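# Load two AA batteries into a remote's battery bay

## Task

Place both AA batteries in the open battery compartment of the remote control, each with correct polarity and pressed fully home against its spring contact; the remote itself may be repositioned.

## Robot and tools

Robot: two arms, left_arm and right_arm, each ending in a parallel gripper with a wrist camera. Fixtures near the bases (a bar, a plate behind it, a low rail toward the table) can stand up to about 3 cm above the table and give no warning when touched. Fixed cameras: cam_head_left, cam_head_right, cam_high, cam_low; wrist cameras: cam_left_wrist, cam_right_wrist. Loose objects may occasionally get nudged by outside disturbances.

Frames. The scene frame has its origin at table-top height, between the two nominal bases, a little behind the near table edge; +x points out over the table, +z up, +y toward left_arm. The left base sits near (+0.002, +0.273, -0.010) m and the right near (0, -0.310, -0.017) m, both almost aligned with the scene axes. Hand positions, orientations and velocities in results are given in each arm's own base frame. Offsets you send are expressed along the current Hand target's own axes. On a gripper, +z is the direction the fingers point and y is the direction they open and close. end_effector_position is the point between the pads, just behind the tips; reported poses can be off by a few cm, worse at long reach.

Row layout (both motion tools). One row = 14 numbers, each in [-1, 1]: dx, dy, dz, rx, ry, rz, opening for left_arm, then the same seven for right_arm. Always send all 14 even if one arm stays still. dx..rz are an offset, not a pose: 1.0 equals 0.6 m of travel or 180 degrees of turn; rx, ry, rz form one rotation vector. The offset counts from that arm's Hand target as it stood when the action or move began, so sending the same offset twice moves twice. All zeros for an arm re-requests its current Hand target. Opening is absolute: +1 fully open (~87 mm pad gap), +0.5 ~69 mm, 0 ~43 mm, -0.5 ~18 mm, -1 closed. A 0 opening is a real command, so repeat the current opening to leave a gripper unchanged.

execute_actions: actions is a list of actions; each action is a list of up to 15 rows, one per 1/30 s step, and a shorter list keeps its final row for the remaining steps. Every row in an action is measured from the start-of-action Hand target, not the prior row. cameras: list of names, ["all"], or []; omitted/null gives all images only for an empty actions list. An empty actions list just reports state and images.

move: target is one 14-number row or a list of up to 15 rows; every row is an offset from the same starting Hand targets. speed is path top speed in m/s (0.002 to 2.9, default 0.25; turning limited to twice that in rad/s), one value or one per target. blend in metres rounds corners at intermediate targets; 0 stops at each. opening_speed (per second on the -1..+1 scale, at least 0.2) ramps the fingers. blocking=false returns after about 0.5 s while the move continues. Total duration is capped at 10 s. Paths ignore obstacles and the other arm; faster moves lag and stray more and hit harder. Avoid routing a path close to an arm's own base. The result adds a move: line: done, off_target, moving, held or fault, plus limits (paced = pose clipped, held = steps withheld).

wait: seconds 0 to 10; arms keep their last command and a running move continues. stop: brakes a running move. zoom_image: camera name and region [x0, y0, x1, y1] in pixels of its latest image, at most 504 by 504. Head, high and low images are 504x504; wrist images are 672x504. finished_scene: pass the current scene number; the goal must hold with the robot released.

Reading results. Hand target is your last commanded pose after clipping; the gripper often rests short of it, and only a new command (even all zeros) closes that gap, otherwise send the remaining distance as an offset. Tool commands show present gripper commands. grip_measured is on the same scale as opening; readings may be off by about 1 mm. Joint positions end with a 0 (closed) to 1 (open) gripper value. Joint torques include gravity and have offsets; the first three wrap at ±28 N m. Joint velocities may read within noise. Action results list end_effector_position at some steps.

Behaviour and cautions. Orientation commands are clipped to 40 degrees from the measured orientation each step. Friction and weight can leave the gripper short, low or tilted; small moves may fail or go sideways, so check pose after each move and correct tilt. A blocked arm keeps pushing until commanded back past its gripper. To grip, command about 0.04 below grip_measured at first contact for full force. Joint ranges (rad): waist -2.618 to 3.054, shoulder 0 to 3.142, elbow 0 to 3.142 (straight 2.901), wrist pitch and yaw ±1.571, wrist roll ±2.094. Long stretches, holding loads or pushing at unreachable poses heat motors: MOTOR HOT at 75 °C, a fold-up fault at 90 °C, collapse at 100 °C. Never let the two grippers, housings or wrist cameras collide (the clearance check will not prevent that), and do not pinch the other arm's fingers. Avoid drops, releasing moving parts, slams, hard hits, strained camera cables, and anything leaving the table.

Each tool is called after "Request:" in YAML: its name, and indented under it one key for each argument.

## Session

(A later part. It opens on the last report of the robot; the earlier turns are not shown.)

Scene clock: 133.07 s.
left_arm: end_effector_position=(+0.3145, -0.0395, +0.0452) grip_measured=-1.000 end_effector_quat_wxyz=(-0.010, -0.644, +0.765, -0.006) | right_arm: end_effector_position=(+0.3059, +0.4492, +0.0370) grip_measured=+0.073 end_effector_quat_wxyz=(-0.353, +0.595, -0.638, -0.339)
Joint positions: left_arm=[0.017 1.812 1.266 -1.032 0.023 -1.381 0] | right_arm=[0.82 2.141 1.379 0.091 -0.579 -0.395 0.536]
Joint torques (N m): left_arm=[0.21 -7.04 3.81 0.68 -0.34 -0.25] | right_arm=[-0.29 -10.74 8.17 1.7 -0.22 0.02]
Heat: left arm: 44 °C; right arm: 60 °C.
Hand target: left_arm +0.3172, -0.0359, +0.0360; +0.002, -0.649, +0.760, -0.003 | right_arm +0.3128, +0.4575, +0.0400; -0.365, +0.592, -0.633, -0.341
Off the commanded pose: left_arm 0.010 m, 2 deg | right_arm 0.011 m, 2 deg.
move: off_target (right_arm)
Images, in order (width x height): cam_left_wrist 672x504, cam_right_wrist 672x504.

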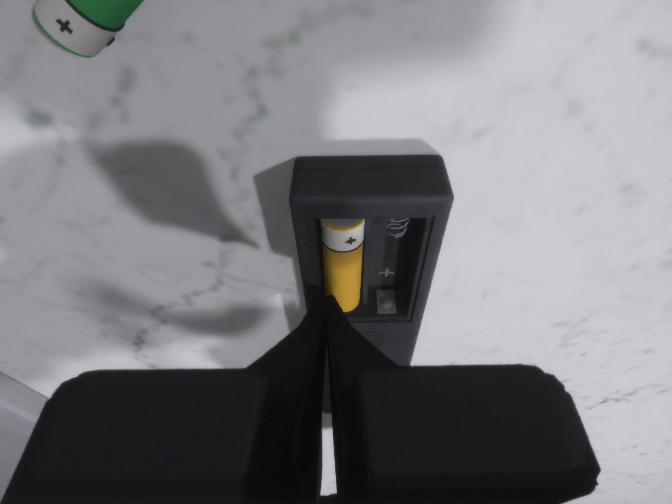

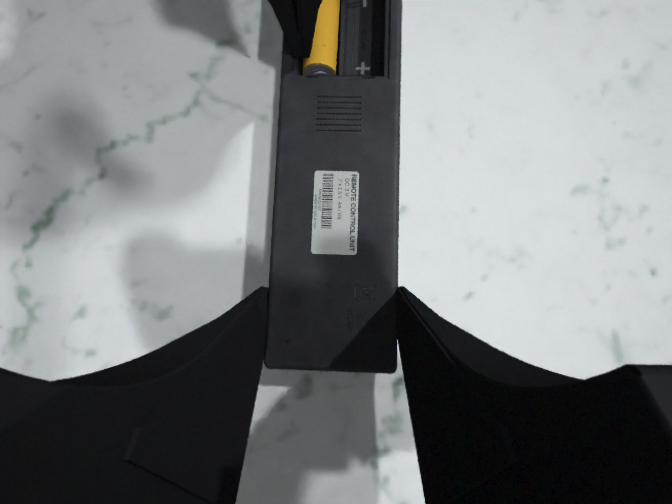

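Request:
execute_actions:
  actions: []

Scene clock: 134.03 s.
left_arm: end_effector_position=(+0.3145, -0.0395, +0.0452) grip_measured=-1.000 end_effector_quat_wxyz=(-0.010, -0.644, +0.765, -0.006) | right_arm: end_effector_position=(+0.3059, +0.4492, +0.0370) grip_measured=+0.073 end_effector_quat_wxyz=(-0.353, +0.595, -0.638, -0.339)
Joint positions: left_arm=[0.017 1.812 1.266 -1.032 0.023 -1.381 0] | right_arm=[0.82 2.141 1.379 0.091 -0.579 -0.395 0.536]
Joint velocities: within noise
Joint torques (N m): left_arm=[0.02 -7.06 3.95 0.69 -0.32 -0.26] | right_arm=[-0.28 -10.74 8.18 1.7 -0.23 0.02]
Heat: left arm: 44 °C; right arm: 60 °C.
Hand target: left_arm +0.3172, -0.0359, +0.0360; +0.002, -0.649, +0.760, -0.003 | right_arm +0.3128, +0.4575, +0.0400; -0.365, +0.592, -0.633, -0.341
Tool commands: left_gripper/opening=-1.0 right_gripper/opening=+0.0
Off the commanded pose: left_arm 0.010 m, 2 deg | right_arm 0.011 m, 2 deg.

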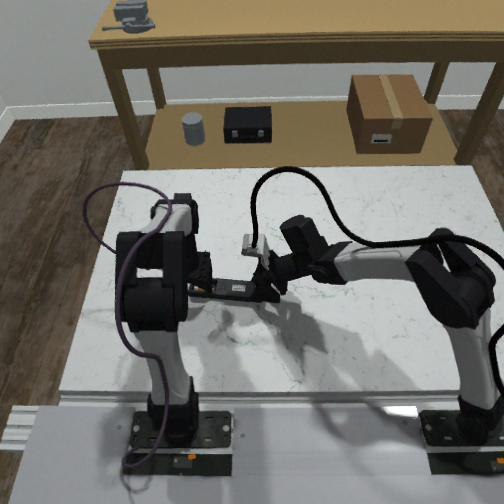

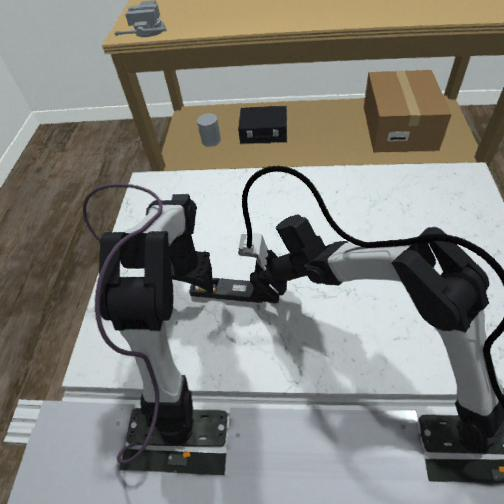

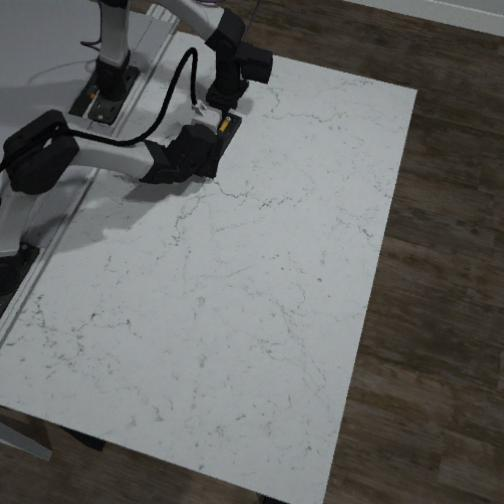

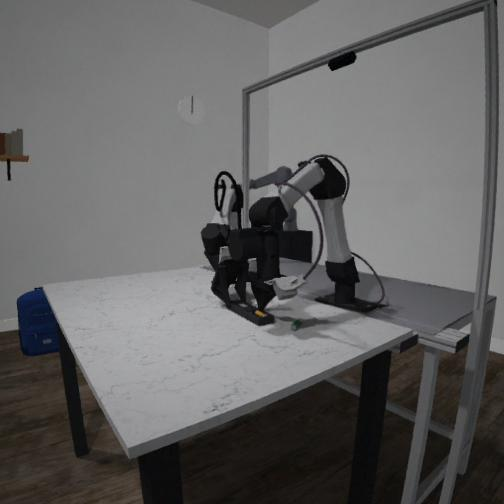

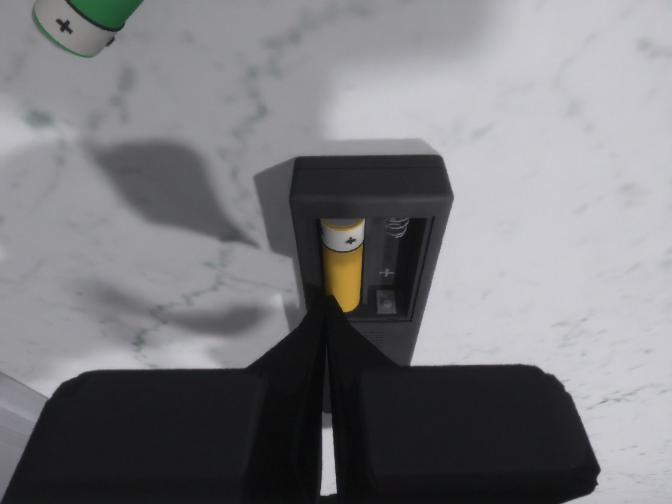

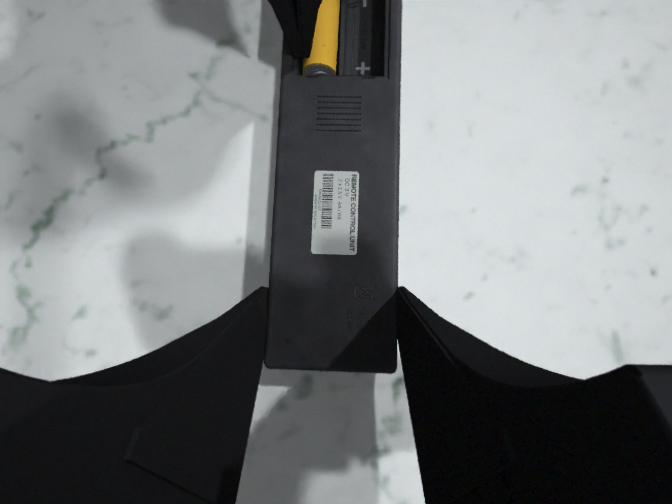

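Request:
move:
  target:
    - [0,0,-0.04,0,0,0,-1,0,0,0,0,0,0,0.0]
    - [-0.0458,-0.0035,-0.04,0,0,0,-1,0,0,0,0,0,0,0.0]
    - [-0.0455,-0.001,-0.012,0,0,0,-1,0,0,0,0,0,0,0.0]
  speed: 0.07
  blend: [0.01,0.0,0]
  cameras: ["cam_left_wrist","cam_right_wrist"]

Request:
zoom_image:
  camera: "cam_left_wrist"
  region: [260, 150, 460, 350]

Request:
zoom_image:
  camera: "cam_right_wrist"
  region: [250, 0, 420, 120]

Scene clock: 140.80 s.
left_arm: end_effector_position=(+0.3213, -0.0147, +0.0459) grip_measured=-1.000 end_effector_quat_wxyz=(-0.006, -0.651, +0.759, -0.008) | right_arm: end_effector_position=(+0.3059, +0.4492, +0.0370) grip_measured=+0.073 end_effector_quat_wxyz=(-0.353, +0.595, -0.638, -0.339)
Joint positions: left_arm=[0.092 1.83 1.291 -1.033 0.021 -1.326 0] | right_arm=[0.82 2.141 1.379 0.091 -0.579 -0.395 0.536]
Joint torques (N m): left_arm=[0.55 -7.49 5.98 0.42 -0.29 0.03] | right_arm=[-0.28 -10.74 8.17 1.7 -0.23 0.02]
Heat: left arm: 44 °C; right arm: 60 °C.
Hand target: left_arm +0.3221, -0.0090, +0.0432; +0.002, -0.649, +0.761, -0.003 | right_arm +0.3128, +0.4575, +0.0400; -0.365, +0.592, -0.633, -0.341
Off the commanded pose: left_arm 0.006 m, 1 deg | right_arm 0.011 m, 2 deg.
move: off_target (right_arm)
Images, in order (width x height): cam_left_wrist 672x504, cam_right_wrist 672x504.

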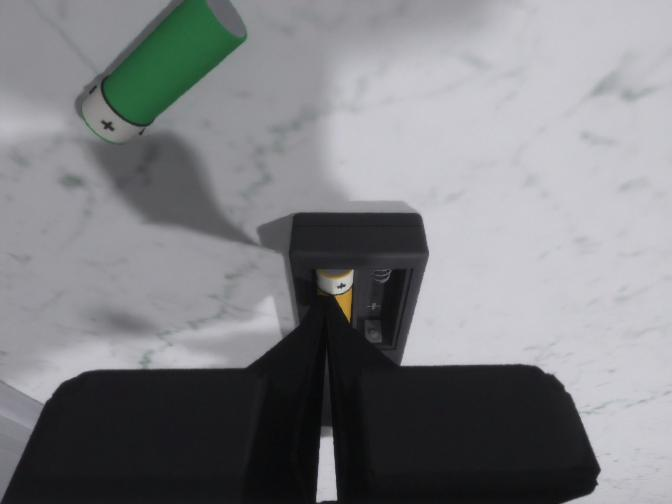

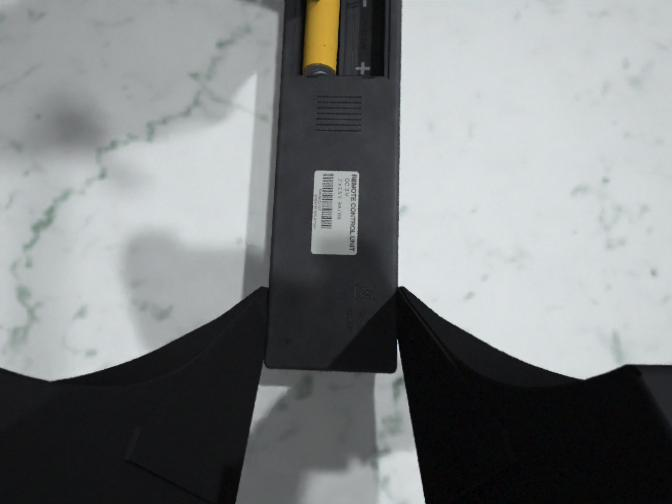

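Scaled by 2.520.

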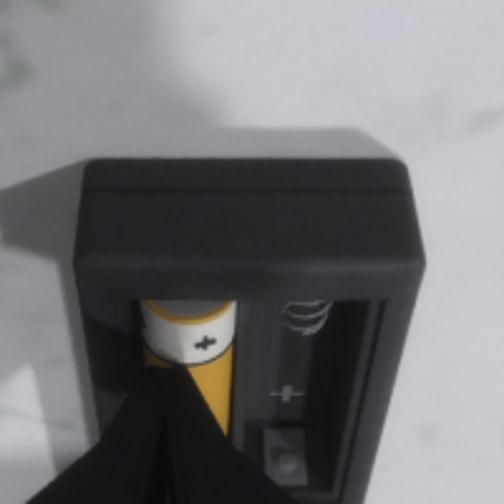

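Scaled by 2.965.

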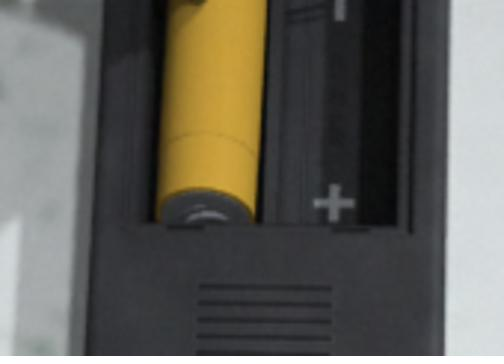

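Request:
move:
  target:
    - [-0.001,-0.005,-0.01,0,0,0,-1,0,0,0,0,0,0,0.0]
    - [-0.001,-0.005,0.015,0,0,0,-1,0,0,0,0,0,0,0.0]
  speed: 0.06
  cameras: ["cam_left_wrist","cam_right_wrist"]

Request:
zoom_image:
  camera: "cam_left_wrist"
  region: [260, 150, 460, 350]

Request:
zoom_image:
  camera: "cam_right_wrist"
  region: [250, 0, 420, 120]

Scene clock: 142.47 s.
left_arm: end_effector_position=(+0.3215, -0.0146, +0.0452) grip_measured=-1.000 end_effector_quat_wxyz=(-0.006, -0.649, +0.760, -0.008) | right_arm: end_effector_position=(+0.3059, +0.4492, +0.0370) grip_measured=+0.073 end_effector_quat_wxyz=(-0.353, +0.595, -0.638, -0.339)
Joint positions: left_arm=[0.092 1.832 1.291 -1.03 0.021 -1.322 0] | right_arm=[0.82 2.141 1.379 0.091 -0.579 -0.395 0.536]
Joint torques (N m): left_arm=[0.53 -5.79 5.04 0.7 -0.3 -0.06] | right_arm=[-0.29 -10.74 8.17 1.7 -0.23 0.02]
Heat: left arm: 44 °C; right arm: 60 °C.
Hand target: left_arm +0.3253, -0.0089, +0.0342; +0.002, -0.649, +0.761, -0.003 | right_arm +0.3128, +0.4575, +0.0400; -0.365, +0.592, -0.633, -0.341
Off the commanded pose: left_arm 0.013 m, 1 deg | right_arm 0.011 m, 2 deg.
move: off_target (left_arm, right_arm)
Images, in order (width x height): cam_left_wrist 672x504, cam_right_wrist 672x504.

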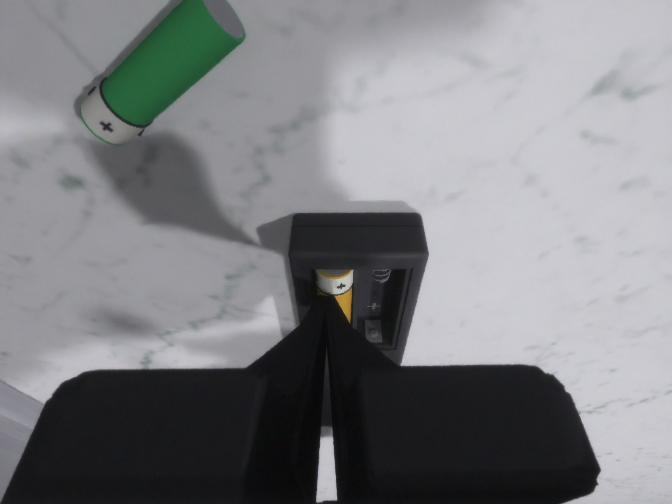

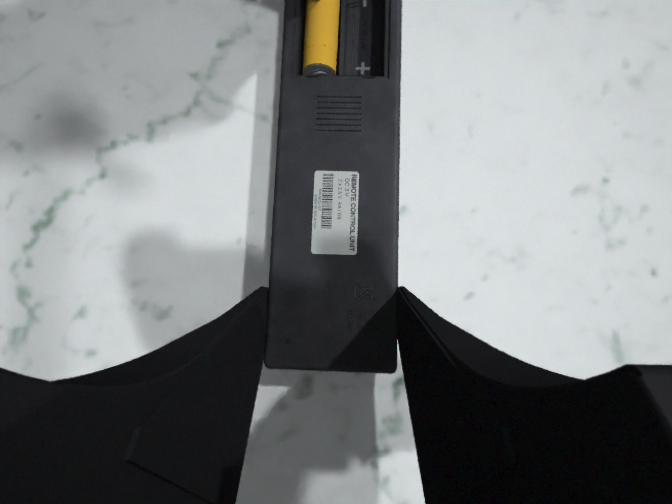

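Scaled by 2.520.

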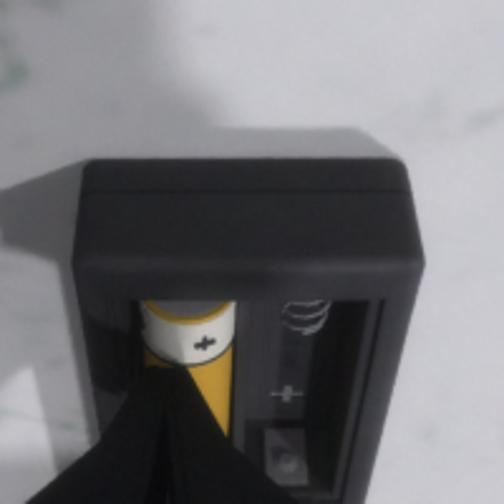

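Scaled by 2.965.

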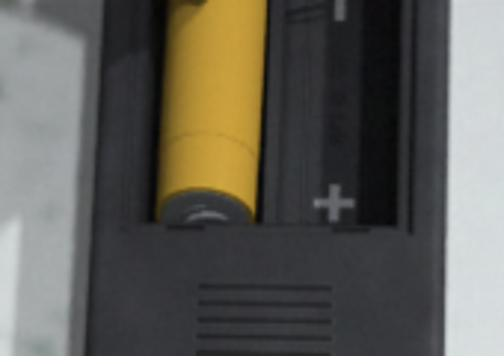

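Request:
move:
  target:
    - [0.0005,-0.012,-0.025,0,0,0,-1,0,0,0,0,0,0,0.0]
    - [0.0005,-0.0105,0.0,0,0,0,-1,0,0,0,0,0,0,0.0]
  speed: 0.06
  cameras: ["cam_left_wrist"]

Request:
zoom_image:
  camera: "cam_left_wrist"
  region: [260, 150, 460, 350]

Scene clock: 147.87 s.
left_arm: end_effector_position=(+0.3229, -0.0145, +0.0452) grip_measured=-1.000 end_effector_quat_wxyz=(-0.013, -0.649, +0.760, -0.003) | right_arm: end_effector_position=(+0.3063, +0.4492, +0.0370) grip_measured=+0.073 end_effector_quat_wxyz=(-0.354, +0.594, -0.638, -0.339)
Joint positions: left_arm=[0.092 1.854 1.318 -1.054 0.021 -1.322 0] | right_arm=[0.82 2.141 1.379 0.092 -0.577 -0.394 0.536]
Joint torques (N m): left_arm=[0.05 -5.89 5.24 0.8 -0.31 -0.07] | right_arm=[-0.29 -10.74 8.18 1.7 -0.24 0.01]
Heat: left arm: 43 °C; right arm: 60 °C.
Hand target: left_arm +0.3313, -0.0102, +0.0342; +0.002, -0.649, +0.761, -0.003 | right_arm +0.3128, +0.4575, +0.0400; -0.365, +0.592, -0.633, -0.341
Off the commanded pose: left_arm 0.015 m, 2 deg | right_arm 0.011 m, 2 deg.
move: off_target (left_arm, right_arm)
Images, in order (width x height): cam_left_wrist 672x504.

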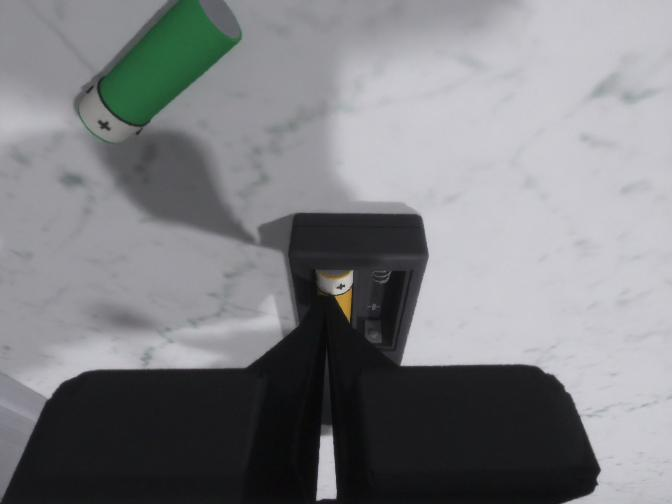

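Scaled by 2.520.

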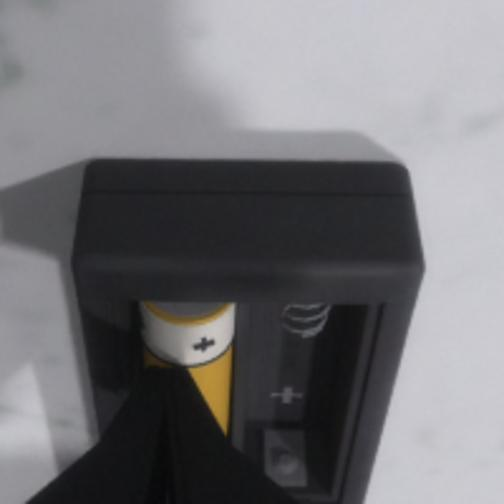

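Request:
move:
  target:
    - [0.0,0.008,-0.055,0,0,0,-1,0,0,0,0,0,0,0.0]
    - [0.0,0.002,-0.045,0,0,0,-1,0,0,0,0,0,0,0.0]
  speed: 0.08
  cameras: ["cam_left_wrist"]

Request:
zoom_image:
  camera: "cam_left_wrist"
  region: [260, 150, 460, 350]

Scene clock: 149.80 s.
left_arm: end_effector_position=(+0.3184, -0.0149, +0.0512) grip_measured=-1.000 end_effector_quat_wxyz=(-0.023, -0.649, +0.760, +0.004) | right_arm: end_effector_position=(+0.3063, +0.4492, +0.0370) grip_measured=+0.073 end_effector_quat_wxyz=(-0.354, +0.594, -0.638, -0.339)
Joint positions: left_arm=[0.092 1.854 1.341 -1.101 0.021 -1.322 0] | right_arm=[0.82 2.141 1.379 0.092 -0.577 -0.394 0.536]
Joint torques (N m): left_arm=[0.21 -8.95 9.26 0.23 -0.27 -0.11] | right_arm=[-0.29 -10.74 8.18 1.69 -0.24 0.01]
Heat: left arm: 43 °C; right arm: 60 °C.
Hand target: left_arm +0.3300, -0.0100, +0.0612; +0.002, -0.649, +0.761, -0.003 | right_arm +0.3128, +0.4575, +0.0400; -0.365, +0.592, -0.633, -0.341
Off the commanded pose: left_arm 0.016 m, 3 deg | right_arm 0.011 m, 2 deg.
move: off_target (left_arm, right_arm)
Images, in order (width x height): cam_left_wrist 672x504.

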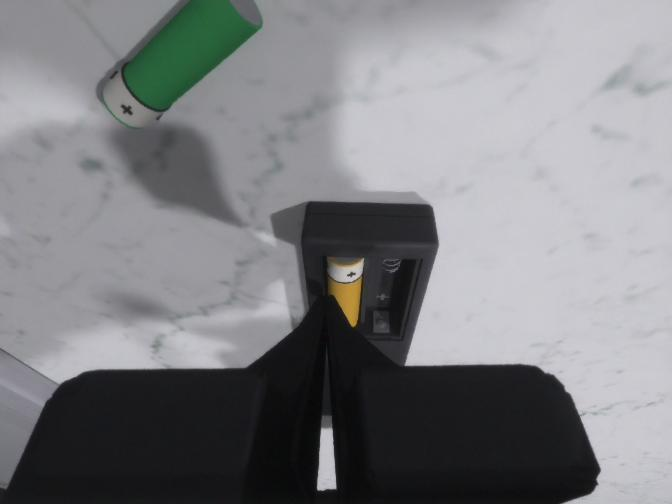

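Scaled by 2.520.

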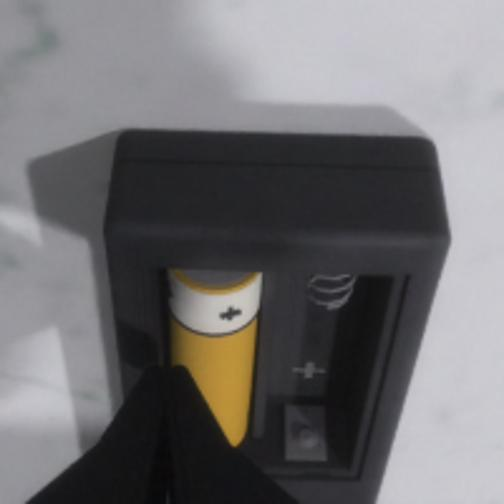

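Request:
move:
  target:
    - [0.0,0.005,-0.045,0,0,0,-1,0,0,0,0,0,0,0.0]
    - [0.0,0.005,-0.003,0,0,0,-1,0,0,0,0,0,0,0.0]
  speed: 0.1
  cameras: ["cam_left_wrist"]

Request:
zoom_image:
  camera: "cam_left_wrist"
  region: [260, 150, 460, 350]

Scene clock: 152.23 s.
left_arm: end_effector_position=(+0.3259, -0.0142, +0.0612) grip_measured=-1.000 end_effector_quat_wxyz=(-0.011, -0.649, +0.760, -0.005) | right_arm: end_effector_position=(+0.3063, +0.4492, +0.0370) grip_measured=+0.073 end_effector_quat_wxyz=(-0.354, +0.594, -0.638, -0.339)
Joint positions: left_arm=[0.092 1.843 1.371 -1.11 0.021 -1.322 0] | right_arm=[0.82 2.141 1.379 0.092 -0.577 -0.394 0.536]
Joint torques (N m): left_arm=[0.29 -8.9 5.98 0.35 -0.28 -0.05] | right_arm=[-0.28 -10.74 8.17 1.69 -0.24 0.01]
Heat: left arm: 43 °C; right arm: 60 °C.
Hand target: left_arm +0.3271, -0.0095, +0.0630; +0.002, -0.649, +0.761, -0.003 | right_arm +0.3128, +0.4575, +0.0400; -0.365, +0.592, -0.633, -0.341
Off the commanded pose: left_arm 0.005 m, 1 deg | right_arm 0.011 m, 2 deg.
move: off_target (right_arm)
Images, in order (width x height): cam_left_wrist 672x504.

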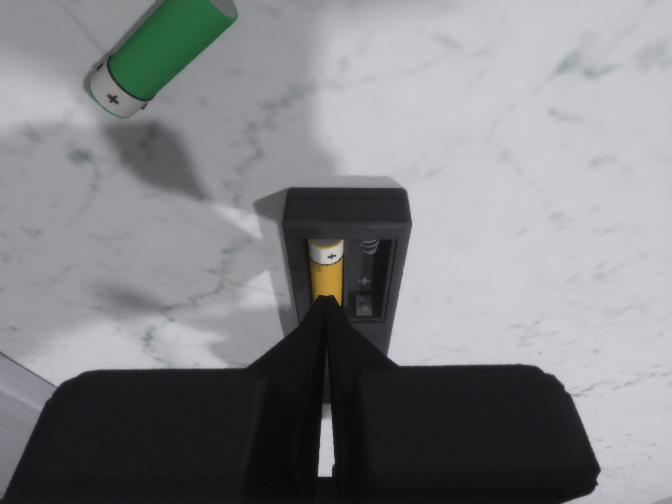

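Scaled by 2.520.

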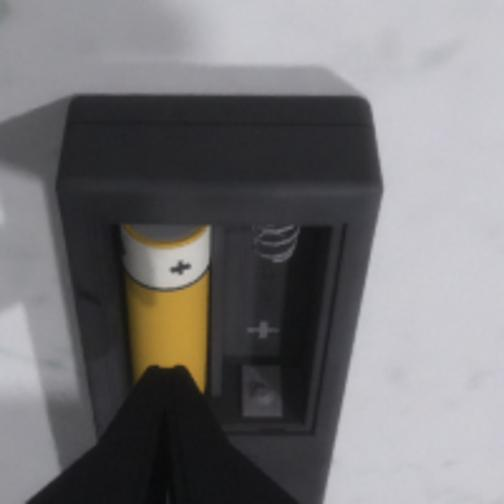

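Request:
move:
  target: [0.0,0.001,0.040,0,0,0,-1,0,0,0,0,0,0,0.0]
  speed: 0.05
  cameras: ["cam_left_wrist"]

Request:
zoom_image:
  camera: "cam_left_wrist"
  region: [260, 150, 460, 350]

Scene clock: 153.67 s.
left_arm: end_effector_position=(+0.3240, -0.0143, +0.0455) grip_measured=-1.000 end_effector_quat_wxyz=(-0.008, -0.649, +0.761, -0.007) | right_arm: end_effector_position=(+0.3063, +0.4492, +0.0370) grip_measured=+0.073 end_effector_quat_wxyz=(-0.354, +0.594, -0.638, -0.339)
Joint positions: left_arm=[0.092 1.845 1.309 -1.04 0.02 -1.322 0] | right_arm=[0.82 2.141 1.379 0.092 -0.577 -0.394 0.536]
Joint torques (N m): left_arm=[0.32 -7.17 5.16 0.56 -0.33 -0.03] | right_arm=[-0.29 -10.74 8.18 1.7 -0.24 0.01]
Heat: left arm: 43 °C; right arm: 60 °C.
Hand target: left_arm +0.3267, -0.0094, +0.0390; +0.002, -0.649, +0.761, -0.003 | right_arm +0.3128, +0.4575, +0.0400; -0.365, +0.592, -0.633, -0.341
Off the commanded pose: left_arm 0.009 m, 1 deg | right_arm 0.011 m, 2 deg.
move: off_target (right_arm)
Images, in order (width x height): cam_left_wrist 672x504.

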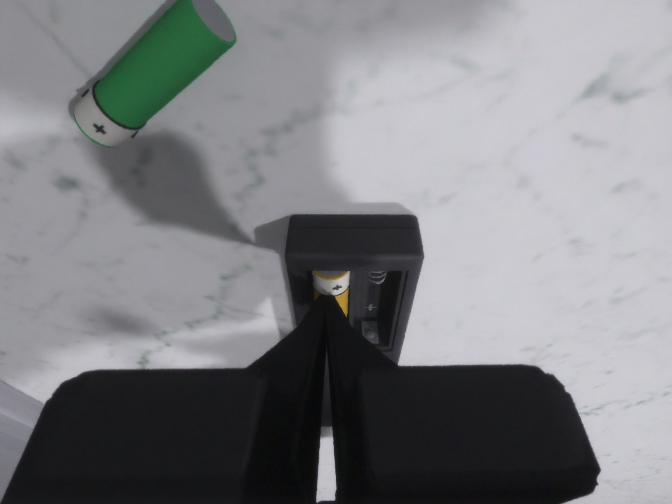

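Scaled by 2.520.

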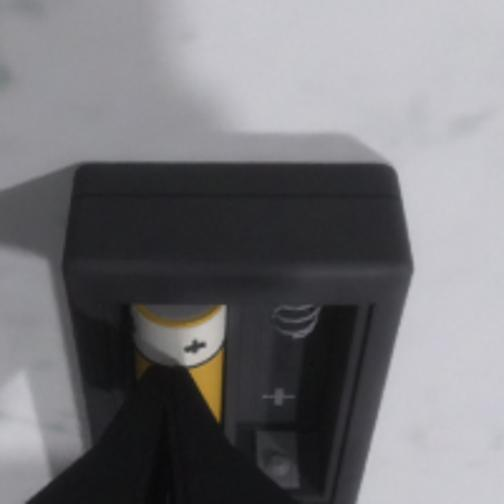

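Request:
move:
  target:
    - [0.0,0.0,-0.04,0,0,0,-1,0,0,0,0,0,0,0.0]
    - [-0.0333,-0.003,-0.02,0,0,0,-1,0,0,0,0,0,0,0.0]
    - [-0.0333,-0.003,0.0,0,0,0,-1,0,0,0,0,0,0,0.0]
  speed: 0.07
  blend: [0.01,0.0,0]
  cameras: ["cam_left_wrist"]

Request:
zoom_image:
  camera: "cam_left_wrist"
  region: [260, 200, 460, 400]

Scene clock: 156.00 s.
left_arm: end_effector_position=(+0.3241, +0.0034, +0.0452) grip_measured=-1.000 end_effector_quat_wxyz=(-0.012, -0.650, +0.760, -0.004) | right_arm: end_effector_position=(+0.3063, +0.4492, +0.0370) grip_measured=+0.073 end_effector_quat_wxyz=(-0.354, +0.594, -0.638, -0.339)
Joint positions: left_arm=[0.145 1.863 1.33 -1.054 0.02 -1.271 0] | right_arm=[0.82 2.141 1.379 0.092 -0.577 -0.394 0.536]
Joint torques (N m): left_arm=[0.59 -6.63 6.35 0.62 -0.32 -0.02] | right_arm=[-0.28 -10.73 8.18 1.7 -0.24 0.01]
Heat: left arm: 43 °C; right arm: 60 °C.
Hand target: left_arm +0.3315, +0.0101, +0.0389; +0.002, -0.649, +0.760, -0.003 | right_arm +0.3128, +0.4575, +0.0400; -0.365, +0.592, -0.633, -0.341
Off the commanded pose: left_arm 0.012 m, 2 deg | right_arm 0.011 m, 2 deg.
move: off_target (left_arm, right_arm)
Images, in order (width x height): cam_left_wrist 672x504.

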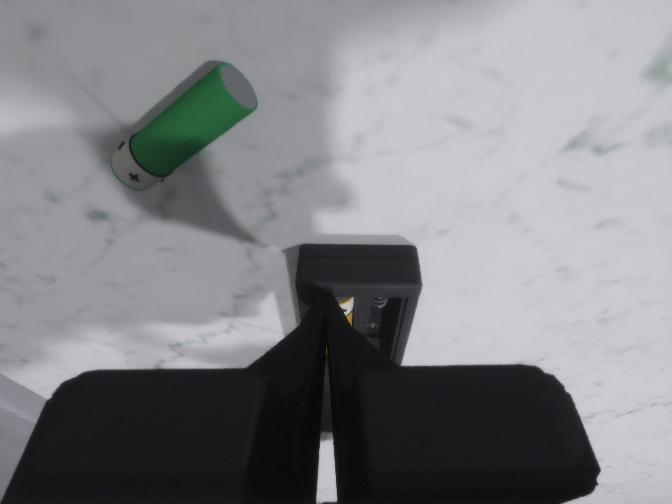

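Scaled by 2.520.

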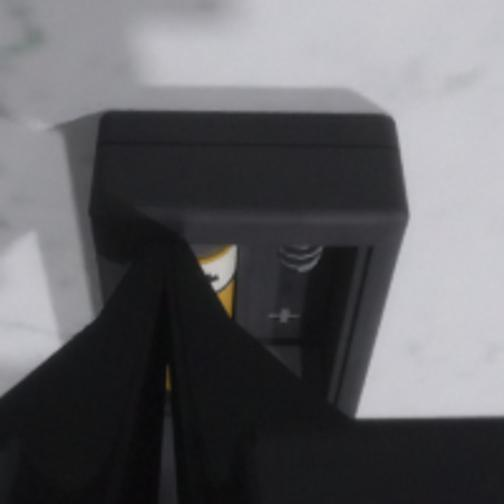

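Request:
move:
  target:
    - [0.0,0.0,-0.05,0,0,0,-1,0,0,0,0,0,0,0.0]
    - [0.0773,-0.0023,-0.03,0,0,0,-1,0,0,0,0,0,0,0.0]
    - [0.0773,-0.0023,0.0,0,0,0,-1,0,0,0,0,0,0,0.0]
  speed: 0.08
  blend: [0.01,0.0,0]
  cameras: ["cam_left_wrist","cam_right_wrist"]

Request:
zoom_image:
  camera: "cam_left_wrist"
  region: [260, 150, 460, 350]

Request:
zoom_image:
  camera: "cam_right_wrist"
  region: [250, 0, 420, 120]

Scene clock: 159.13 s.
left_arm: end_effector_position=(+0.3224, -0.0396, +0.0456) grip_measured=-1.000 end_effector_quat_wxyz=(-0.011, -0.643, +0.766, -0.004) | right_arm: end_effector_position=(+0.3063, +0.4492, +0.0370) grip_measured=+0.073 end_effector_quat_wxyz=(-0.354, +0.594, -0.638, -0.339)
Joint positions: left_arm=[0.015 1.845 1.309 -1.048 0.02 -1.382 0] | right_arm=[0.82 2.141 1.379 0.092 -0.577 -0.394 0.536]
Joint torques (N m): left_arm=[0.16 -7.71 4.03 0.64 -0.28 -0.27] | right_arm=[-0.28 -10.74 8.18 1.69 -0.24 0]
Heat: left arm: 44 °C; right arm: 61 °C.
Hand target: left_arm +0.3257, -0.0360, +0.0391; +0.002, -0.649, +0.760, -0.003 | right_arm +0.3128, +0.4575, +0.0400; -0.365, +0.592, -0.633, -0.341
Off the commanded pose: left_arm 0.008 m, 2 deg | right_arm 0.011 m, 2 deg.
move: off_target (right_arm)
Images, in order (width x height): cam_left_wrist 672x504, cam_right_wrist 672x504.

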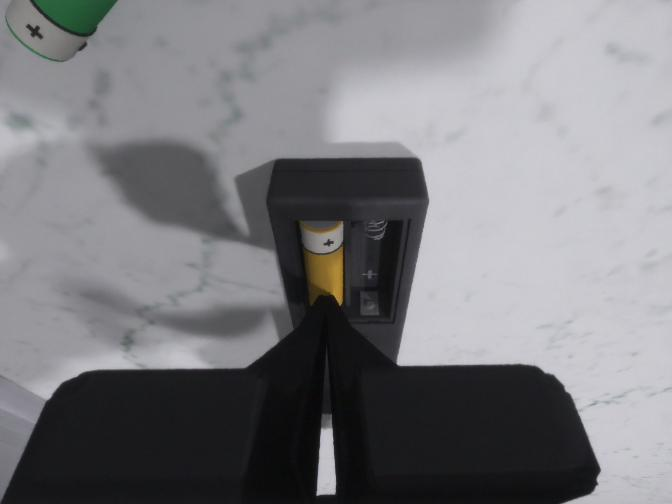

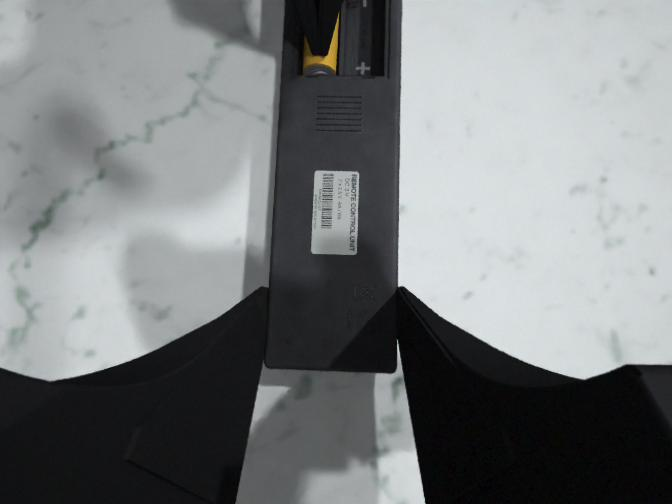

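Scaled by 2.520.

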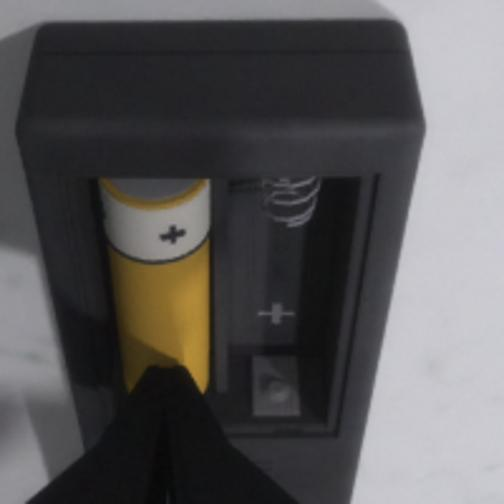

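Scaled by 2.965.

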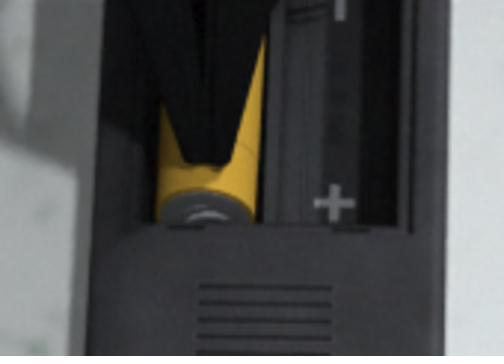

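Request:
move:
  target:
    - [0.0,0.0,-0.05,0,0,0,-1,0,0,0,0,0,0,0.0]
    - [0.047,-0.0008,-0.03,0,0,0,-1,0,0,0,0,0,0,0.0]
    - [0.047,-0.0008,0.0,0,0,0,-1,0,0,0,0,0,0,0.0]
  speed: 0.08
  blend: [0.01,0.0,0]
  cameras: ["cam_left_wrist","cam_right_wrist"]

Request:
zoom_image:
  camera: "cam_left_wrist"
  region: [260, 110, 460, 310]

Request:
zoom_image:
  camera: "cam_right_wrist"
  region: [250, 0, 420, 120]

Scene clock: 161.63 s.
left_arm: end_effector_position=(+0.3173, -0.0672, +0.0478) grip_measured=-1.000 end_effector_quat_wxyz=(-0.011, -0.643, +0.766, -0.003) | right_arm: end_effector_position=(+0.3063, +0.4492, +0.0370) grip_measured=+0.073 end_effector_quat_wxyz=(-0.354, +0.594, -0.638, -0.339)
Joint positions: left_arm=[-0.07 1.828 1.296 -1.051 0.02 -1.465 0] | right_arm=[0.82 2.141 1.379 0.092 -0.577 -0.394 0.536]
Joint torques (N m): left_arm=[0.14 -7.28 4.04 0.68 -0.31 -0.3] | right_arm=[-0.28 -10.74 8.17 1.69 -0.25 0.01]
Heat: left arm: 44 °C; right arm: 61 °C.
Hand target: left_arm +0.3217, -0.0640, +0.0391; +0.002, -0.649, +0.761, -0.003 | right_arm +0.3128, +0.4575, +0.0400; -0.365, +0.592, -0.633, -0.341
Off the commanded pose: left_arm 0.010 m, 2 deg | right_arm 0.011 m, 2 deg.
move: off_target (right_arm)
Images, in order (width x height): cam_left_wrist 672x504, cam_right_wrist 672x504.

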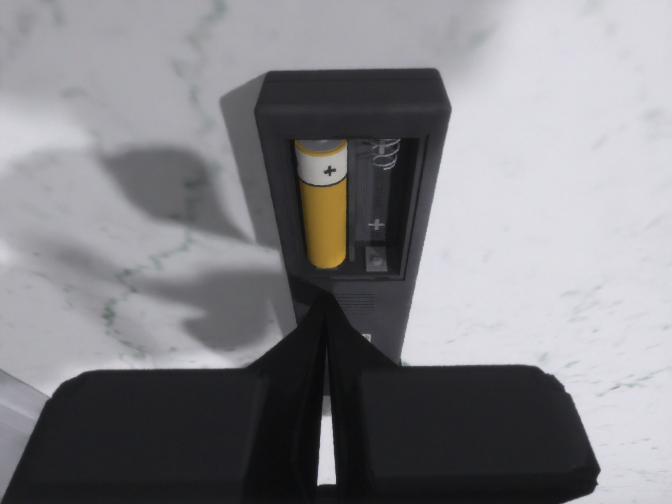

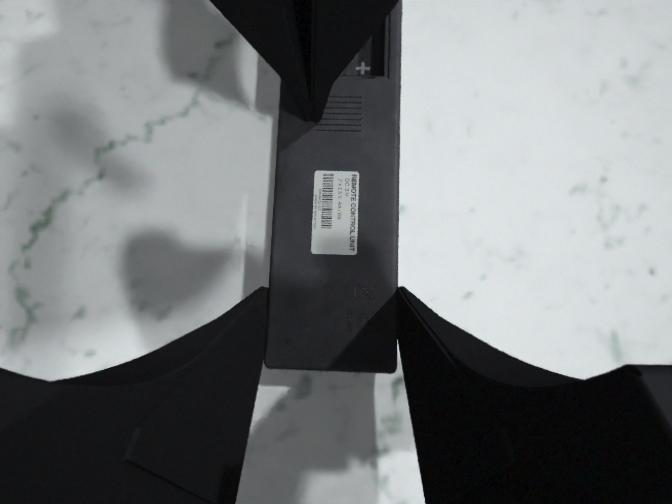

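Scaled by 2.520.

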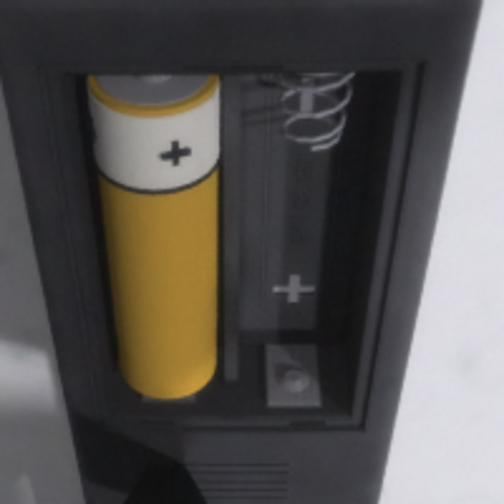

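Scaled by 2.965.

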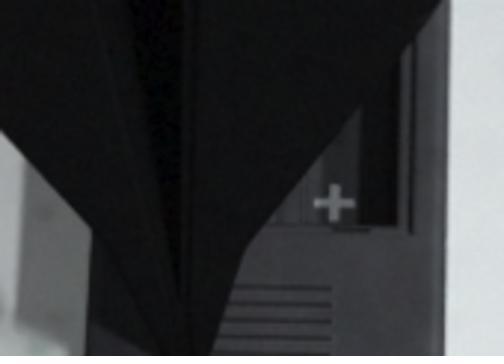

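Request:
move:
  target:
    - [0.0,0.0,-0.06,0,0,0,-1,0,0,0,0,0,0,0.0]
    - [-0.1168,0.0025,-0.065,0,0.1667,0,-1,0,0,0,0,0,0,0.0]
    - [-0.1168,0.0025,-0.04,0,0.1667,0,-1,0,0,0,0,0,0,0.0]
  speed: 0.1
  blend: [0.015,0.0,0]
  cameras: ["cam_left_wrist","cam_right_wrist"]

Request:
zoom_image:
  camera: "cam_left_wrist"
  region: [270, 190, 450, 370]

Request:
zoom_image:
  camera: "cam_right_wrist"
  region: [250, 0, 420, 120]

Scene clock: 167.90 s.
left_arm: end_effector_position=(+0.3302, +0.0040, +0.0640) grip_measured=-1.000 end_effector_quat_wxyz=(-0.197, -0.628, +0.735, -0.164) | right_arm: end_effector_position=(+0.3063, +0.4492, +0.0370) grip_measured=+0.073 end_effector_quat_wxyz=(-0.354, +0.594, -0.638, -0.339)
Joint positions: left_arm=[0.343 2.091 1.548 -1.3 0.446 -1.01 0] | right_arm=[0.82 2.141 1.379 0.092 -0.577 -0.394 0.536]
Joint torques (N m): left_arm=[0.62 -9.09 5.64 -0.06 0.27 0] | right_arm=[-0.29 -10.74 8.18 1.69 -0.24 0.01]
Heat: left arm: 44 °C; right arm: 61 °C.
Hand target: left_arm +0.3310, +0.0056, +0.0630; -0.195, -0.626, +0.735, -0.171 | right_arm +0.3128, +0.4575, +0.0400; -0.365, +0.592, -0.633, -0.341
Off the commanded pose: left_arm 0.002 m, 1 deg | right_arm 0.011 m, 2 deg.
move: off_target (right_arm)
Images, in order (width x height): cam_left_wrist 672x504, cam_right_wrist 672x504.

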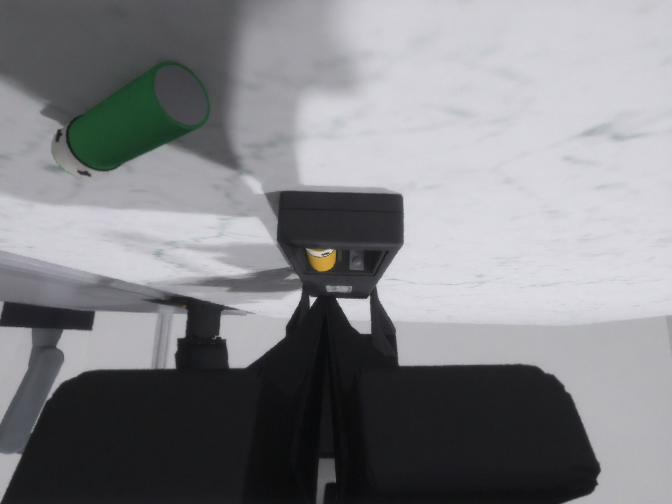

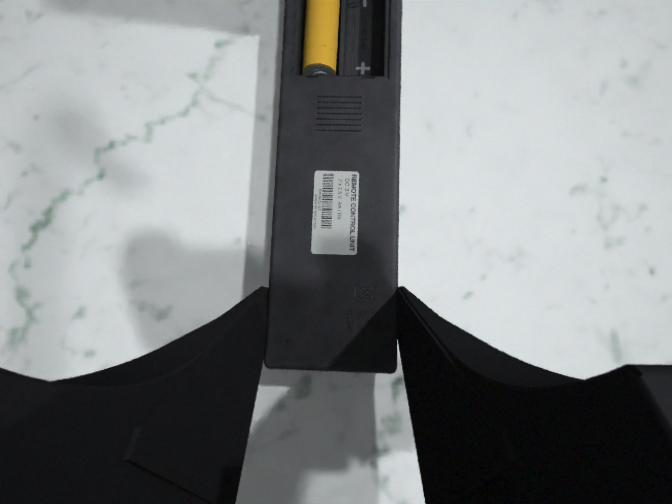

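Scaled by 2.800.

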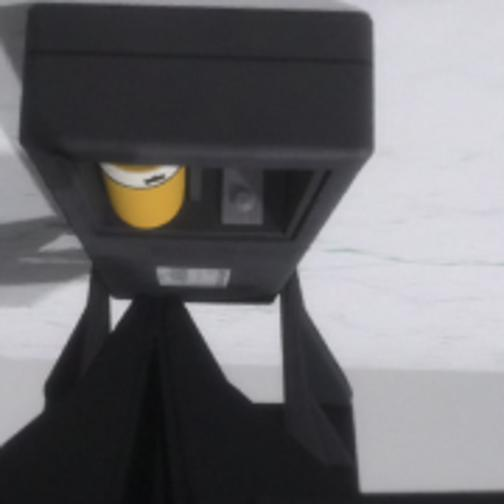

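Scaled by 2.965.

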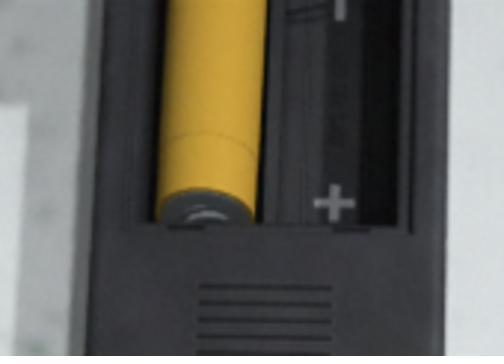

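Request:
move:
  target: [0.0042,-0.0012,0.0313,0,0,0,-1,0,0,0,0,0,0,0.0]
  speed: 0.05
  cameras: ["cam_left_wrist"]

Request:
zoom_image:
  camera: "cam_left_wrist"
  region: [270, 190, 450, 370]

Scene clock: 170.23 s.
left_arm: end_effector_position=(+0.3286, -0.0051, +0.0488) grip_measured=-1.000 end_effector_quat_wxyz=(-0.194, -0.621, +0.741, -0.167) | right_arm: end_effector_position=(+0.3063, +0.4492, +0.0370) grip_measured=+0.073 end_effector_quat_wxyz=(-0.354, +0.594, -0.638, -0.339)
Joint positions: left_arm=[0.321 2.091 1.485 -1.223 0.453 -1.014 0] | right_arm=[0.82 2.141 1.379 0.092 -0.577 -0.394 0.536]
Joint torques (N m): left_arm=[0.09 -9.13 5.34 -0.08 0.31 -0.22] | right_arm=[-0.29 -10.74 8.17 1.7 -0.25 0.01]
Heat: left arm: 44 °C; right arm: 61 °C.
Hand target: left_arm +0.3301, -0.0060, +0.0481; -0.195, -0.626, +0.735, -0.171 | right_arm +0.3128, +0.4575, +0.0400; -0.365, +0.592, -0.633, -0.341
Off the commanded pose: left_arm 0.002 m, 1 deg | right_arm 0.011 m, 2 deg.
move: off_target (right_arm)
Images, in order (width x height): cam_left_wrist 672x504.

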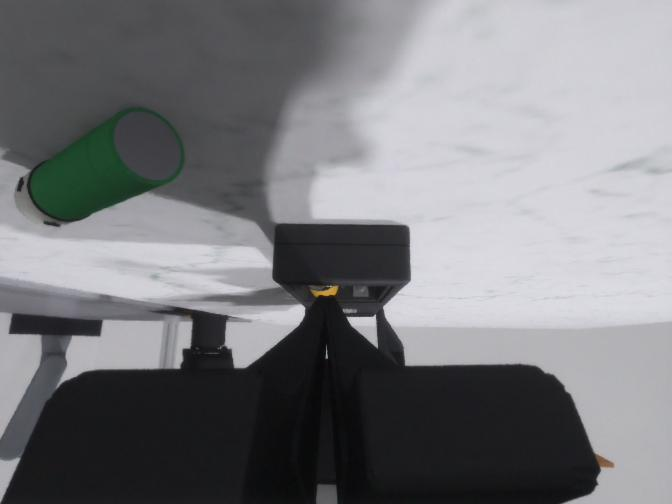

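Scaled by 2.800.

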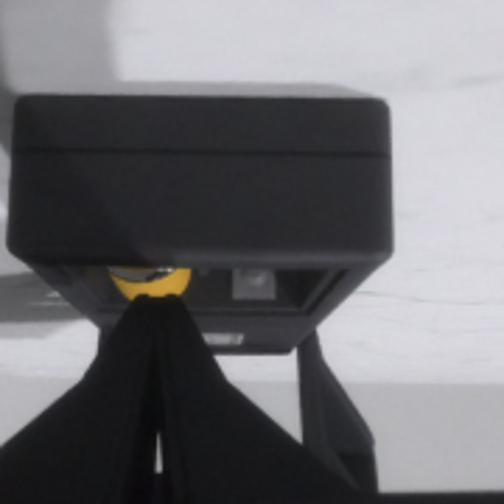

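Request:
move:
  target:
    - [0.001,0.0032,-0.0225,0,0,0,-1,0,0,0,0,0,0,0.0]
    - [-0.014,0.0033,0.0035,0,0,0,-1,0,0,0,0,0,0,0.0]
  speed: 0.05
  cameras: ["cam_left_wrist"]

Request:
zoom_image:
  camera: "cam_left_wrist"
  region: [270, 190, 450, 370]

Scene clock: 172.83 s.
left_arm: end_effector_position=(+0.3282, -0.0024, +0.0454) grip_measured=-1.000 end_effector_quat_wxyz=(-0.198, -0.625, +0.737, -0.166) | right_arm: end_effector_position=(+0.3063, +0.4492, +0.0370) grip_measured=+0.073 end_effector_quat_wxyz=(-0.354, +0.594, -0.638, -0.339)
Joint positions: left_arm=[0.331 2.103 1.485 -1.222 0.454 -1.014 0] | right_arm=[0.82 2.141 1.379 0.092 -0.577 -0.394 0.536]
Joint torques (N m): left_arm=[0.73 -8.92 5 0.04 0.21 -0.07] | right_arm=[-0.29 -10.74 8.17 1.69 -0.24 0.01]
Heat: left arm: 44 °C; right arm: 61 °C.
Hand target: left_arm +0.3291, +0.0005, +0.0419; -0.195, -0.626, +0.735, -0.171 | right_arm +0.3128, +0.4575, +0.0400; -0.365, +0.592, -0.633, -0.341
Off the commanded pose: left_arm 0.004 m, 1 deg | right_arm 0.011 m, 2 deg.
move: off_target (right_arm)
Images, in order (width x height): cam_left_wrist 672x504.

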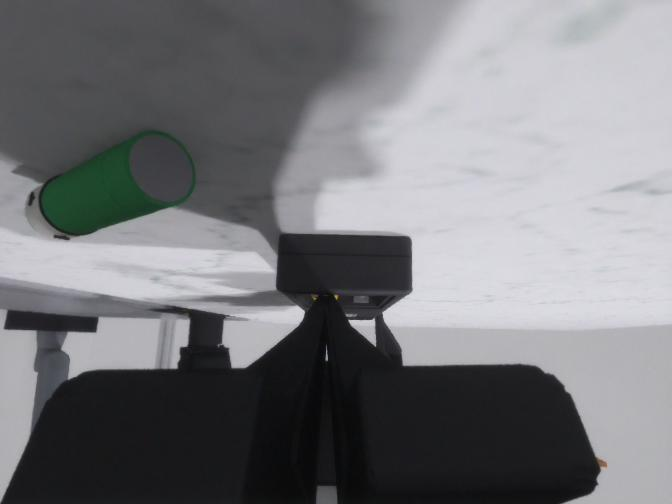

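Scaled by 2.800.

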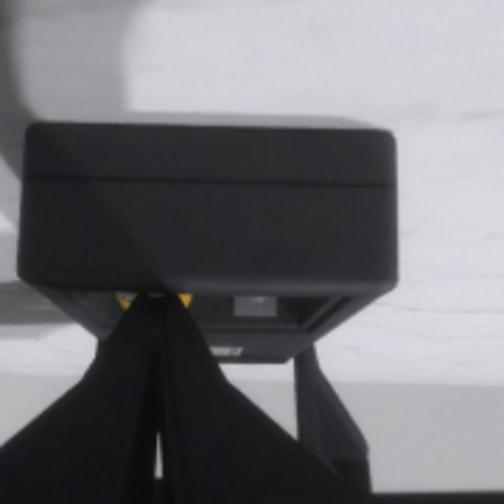

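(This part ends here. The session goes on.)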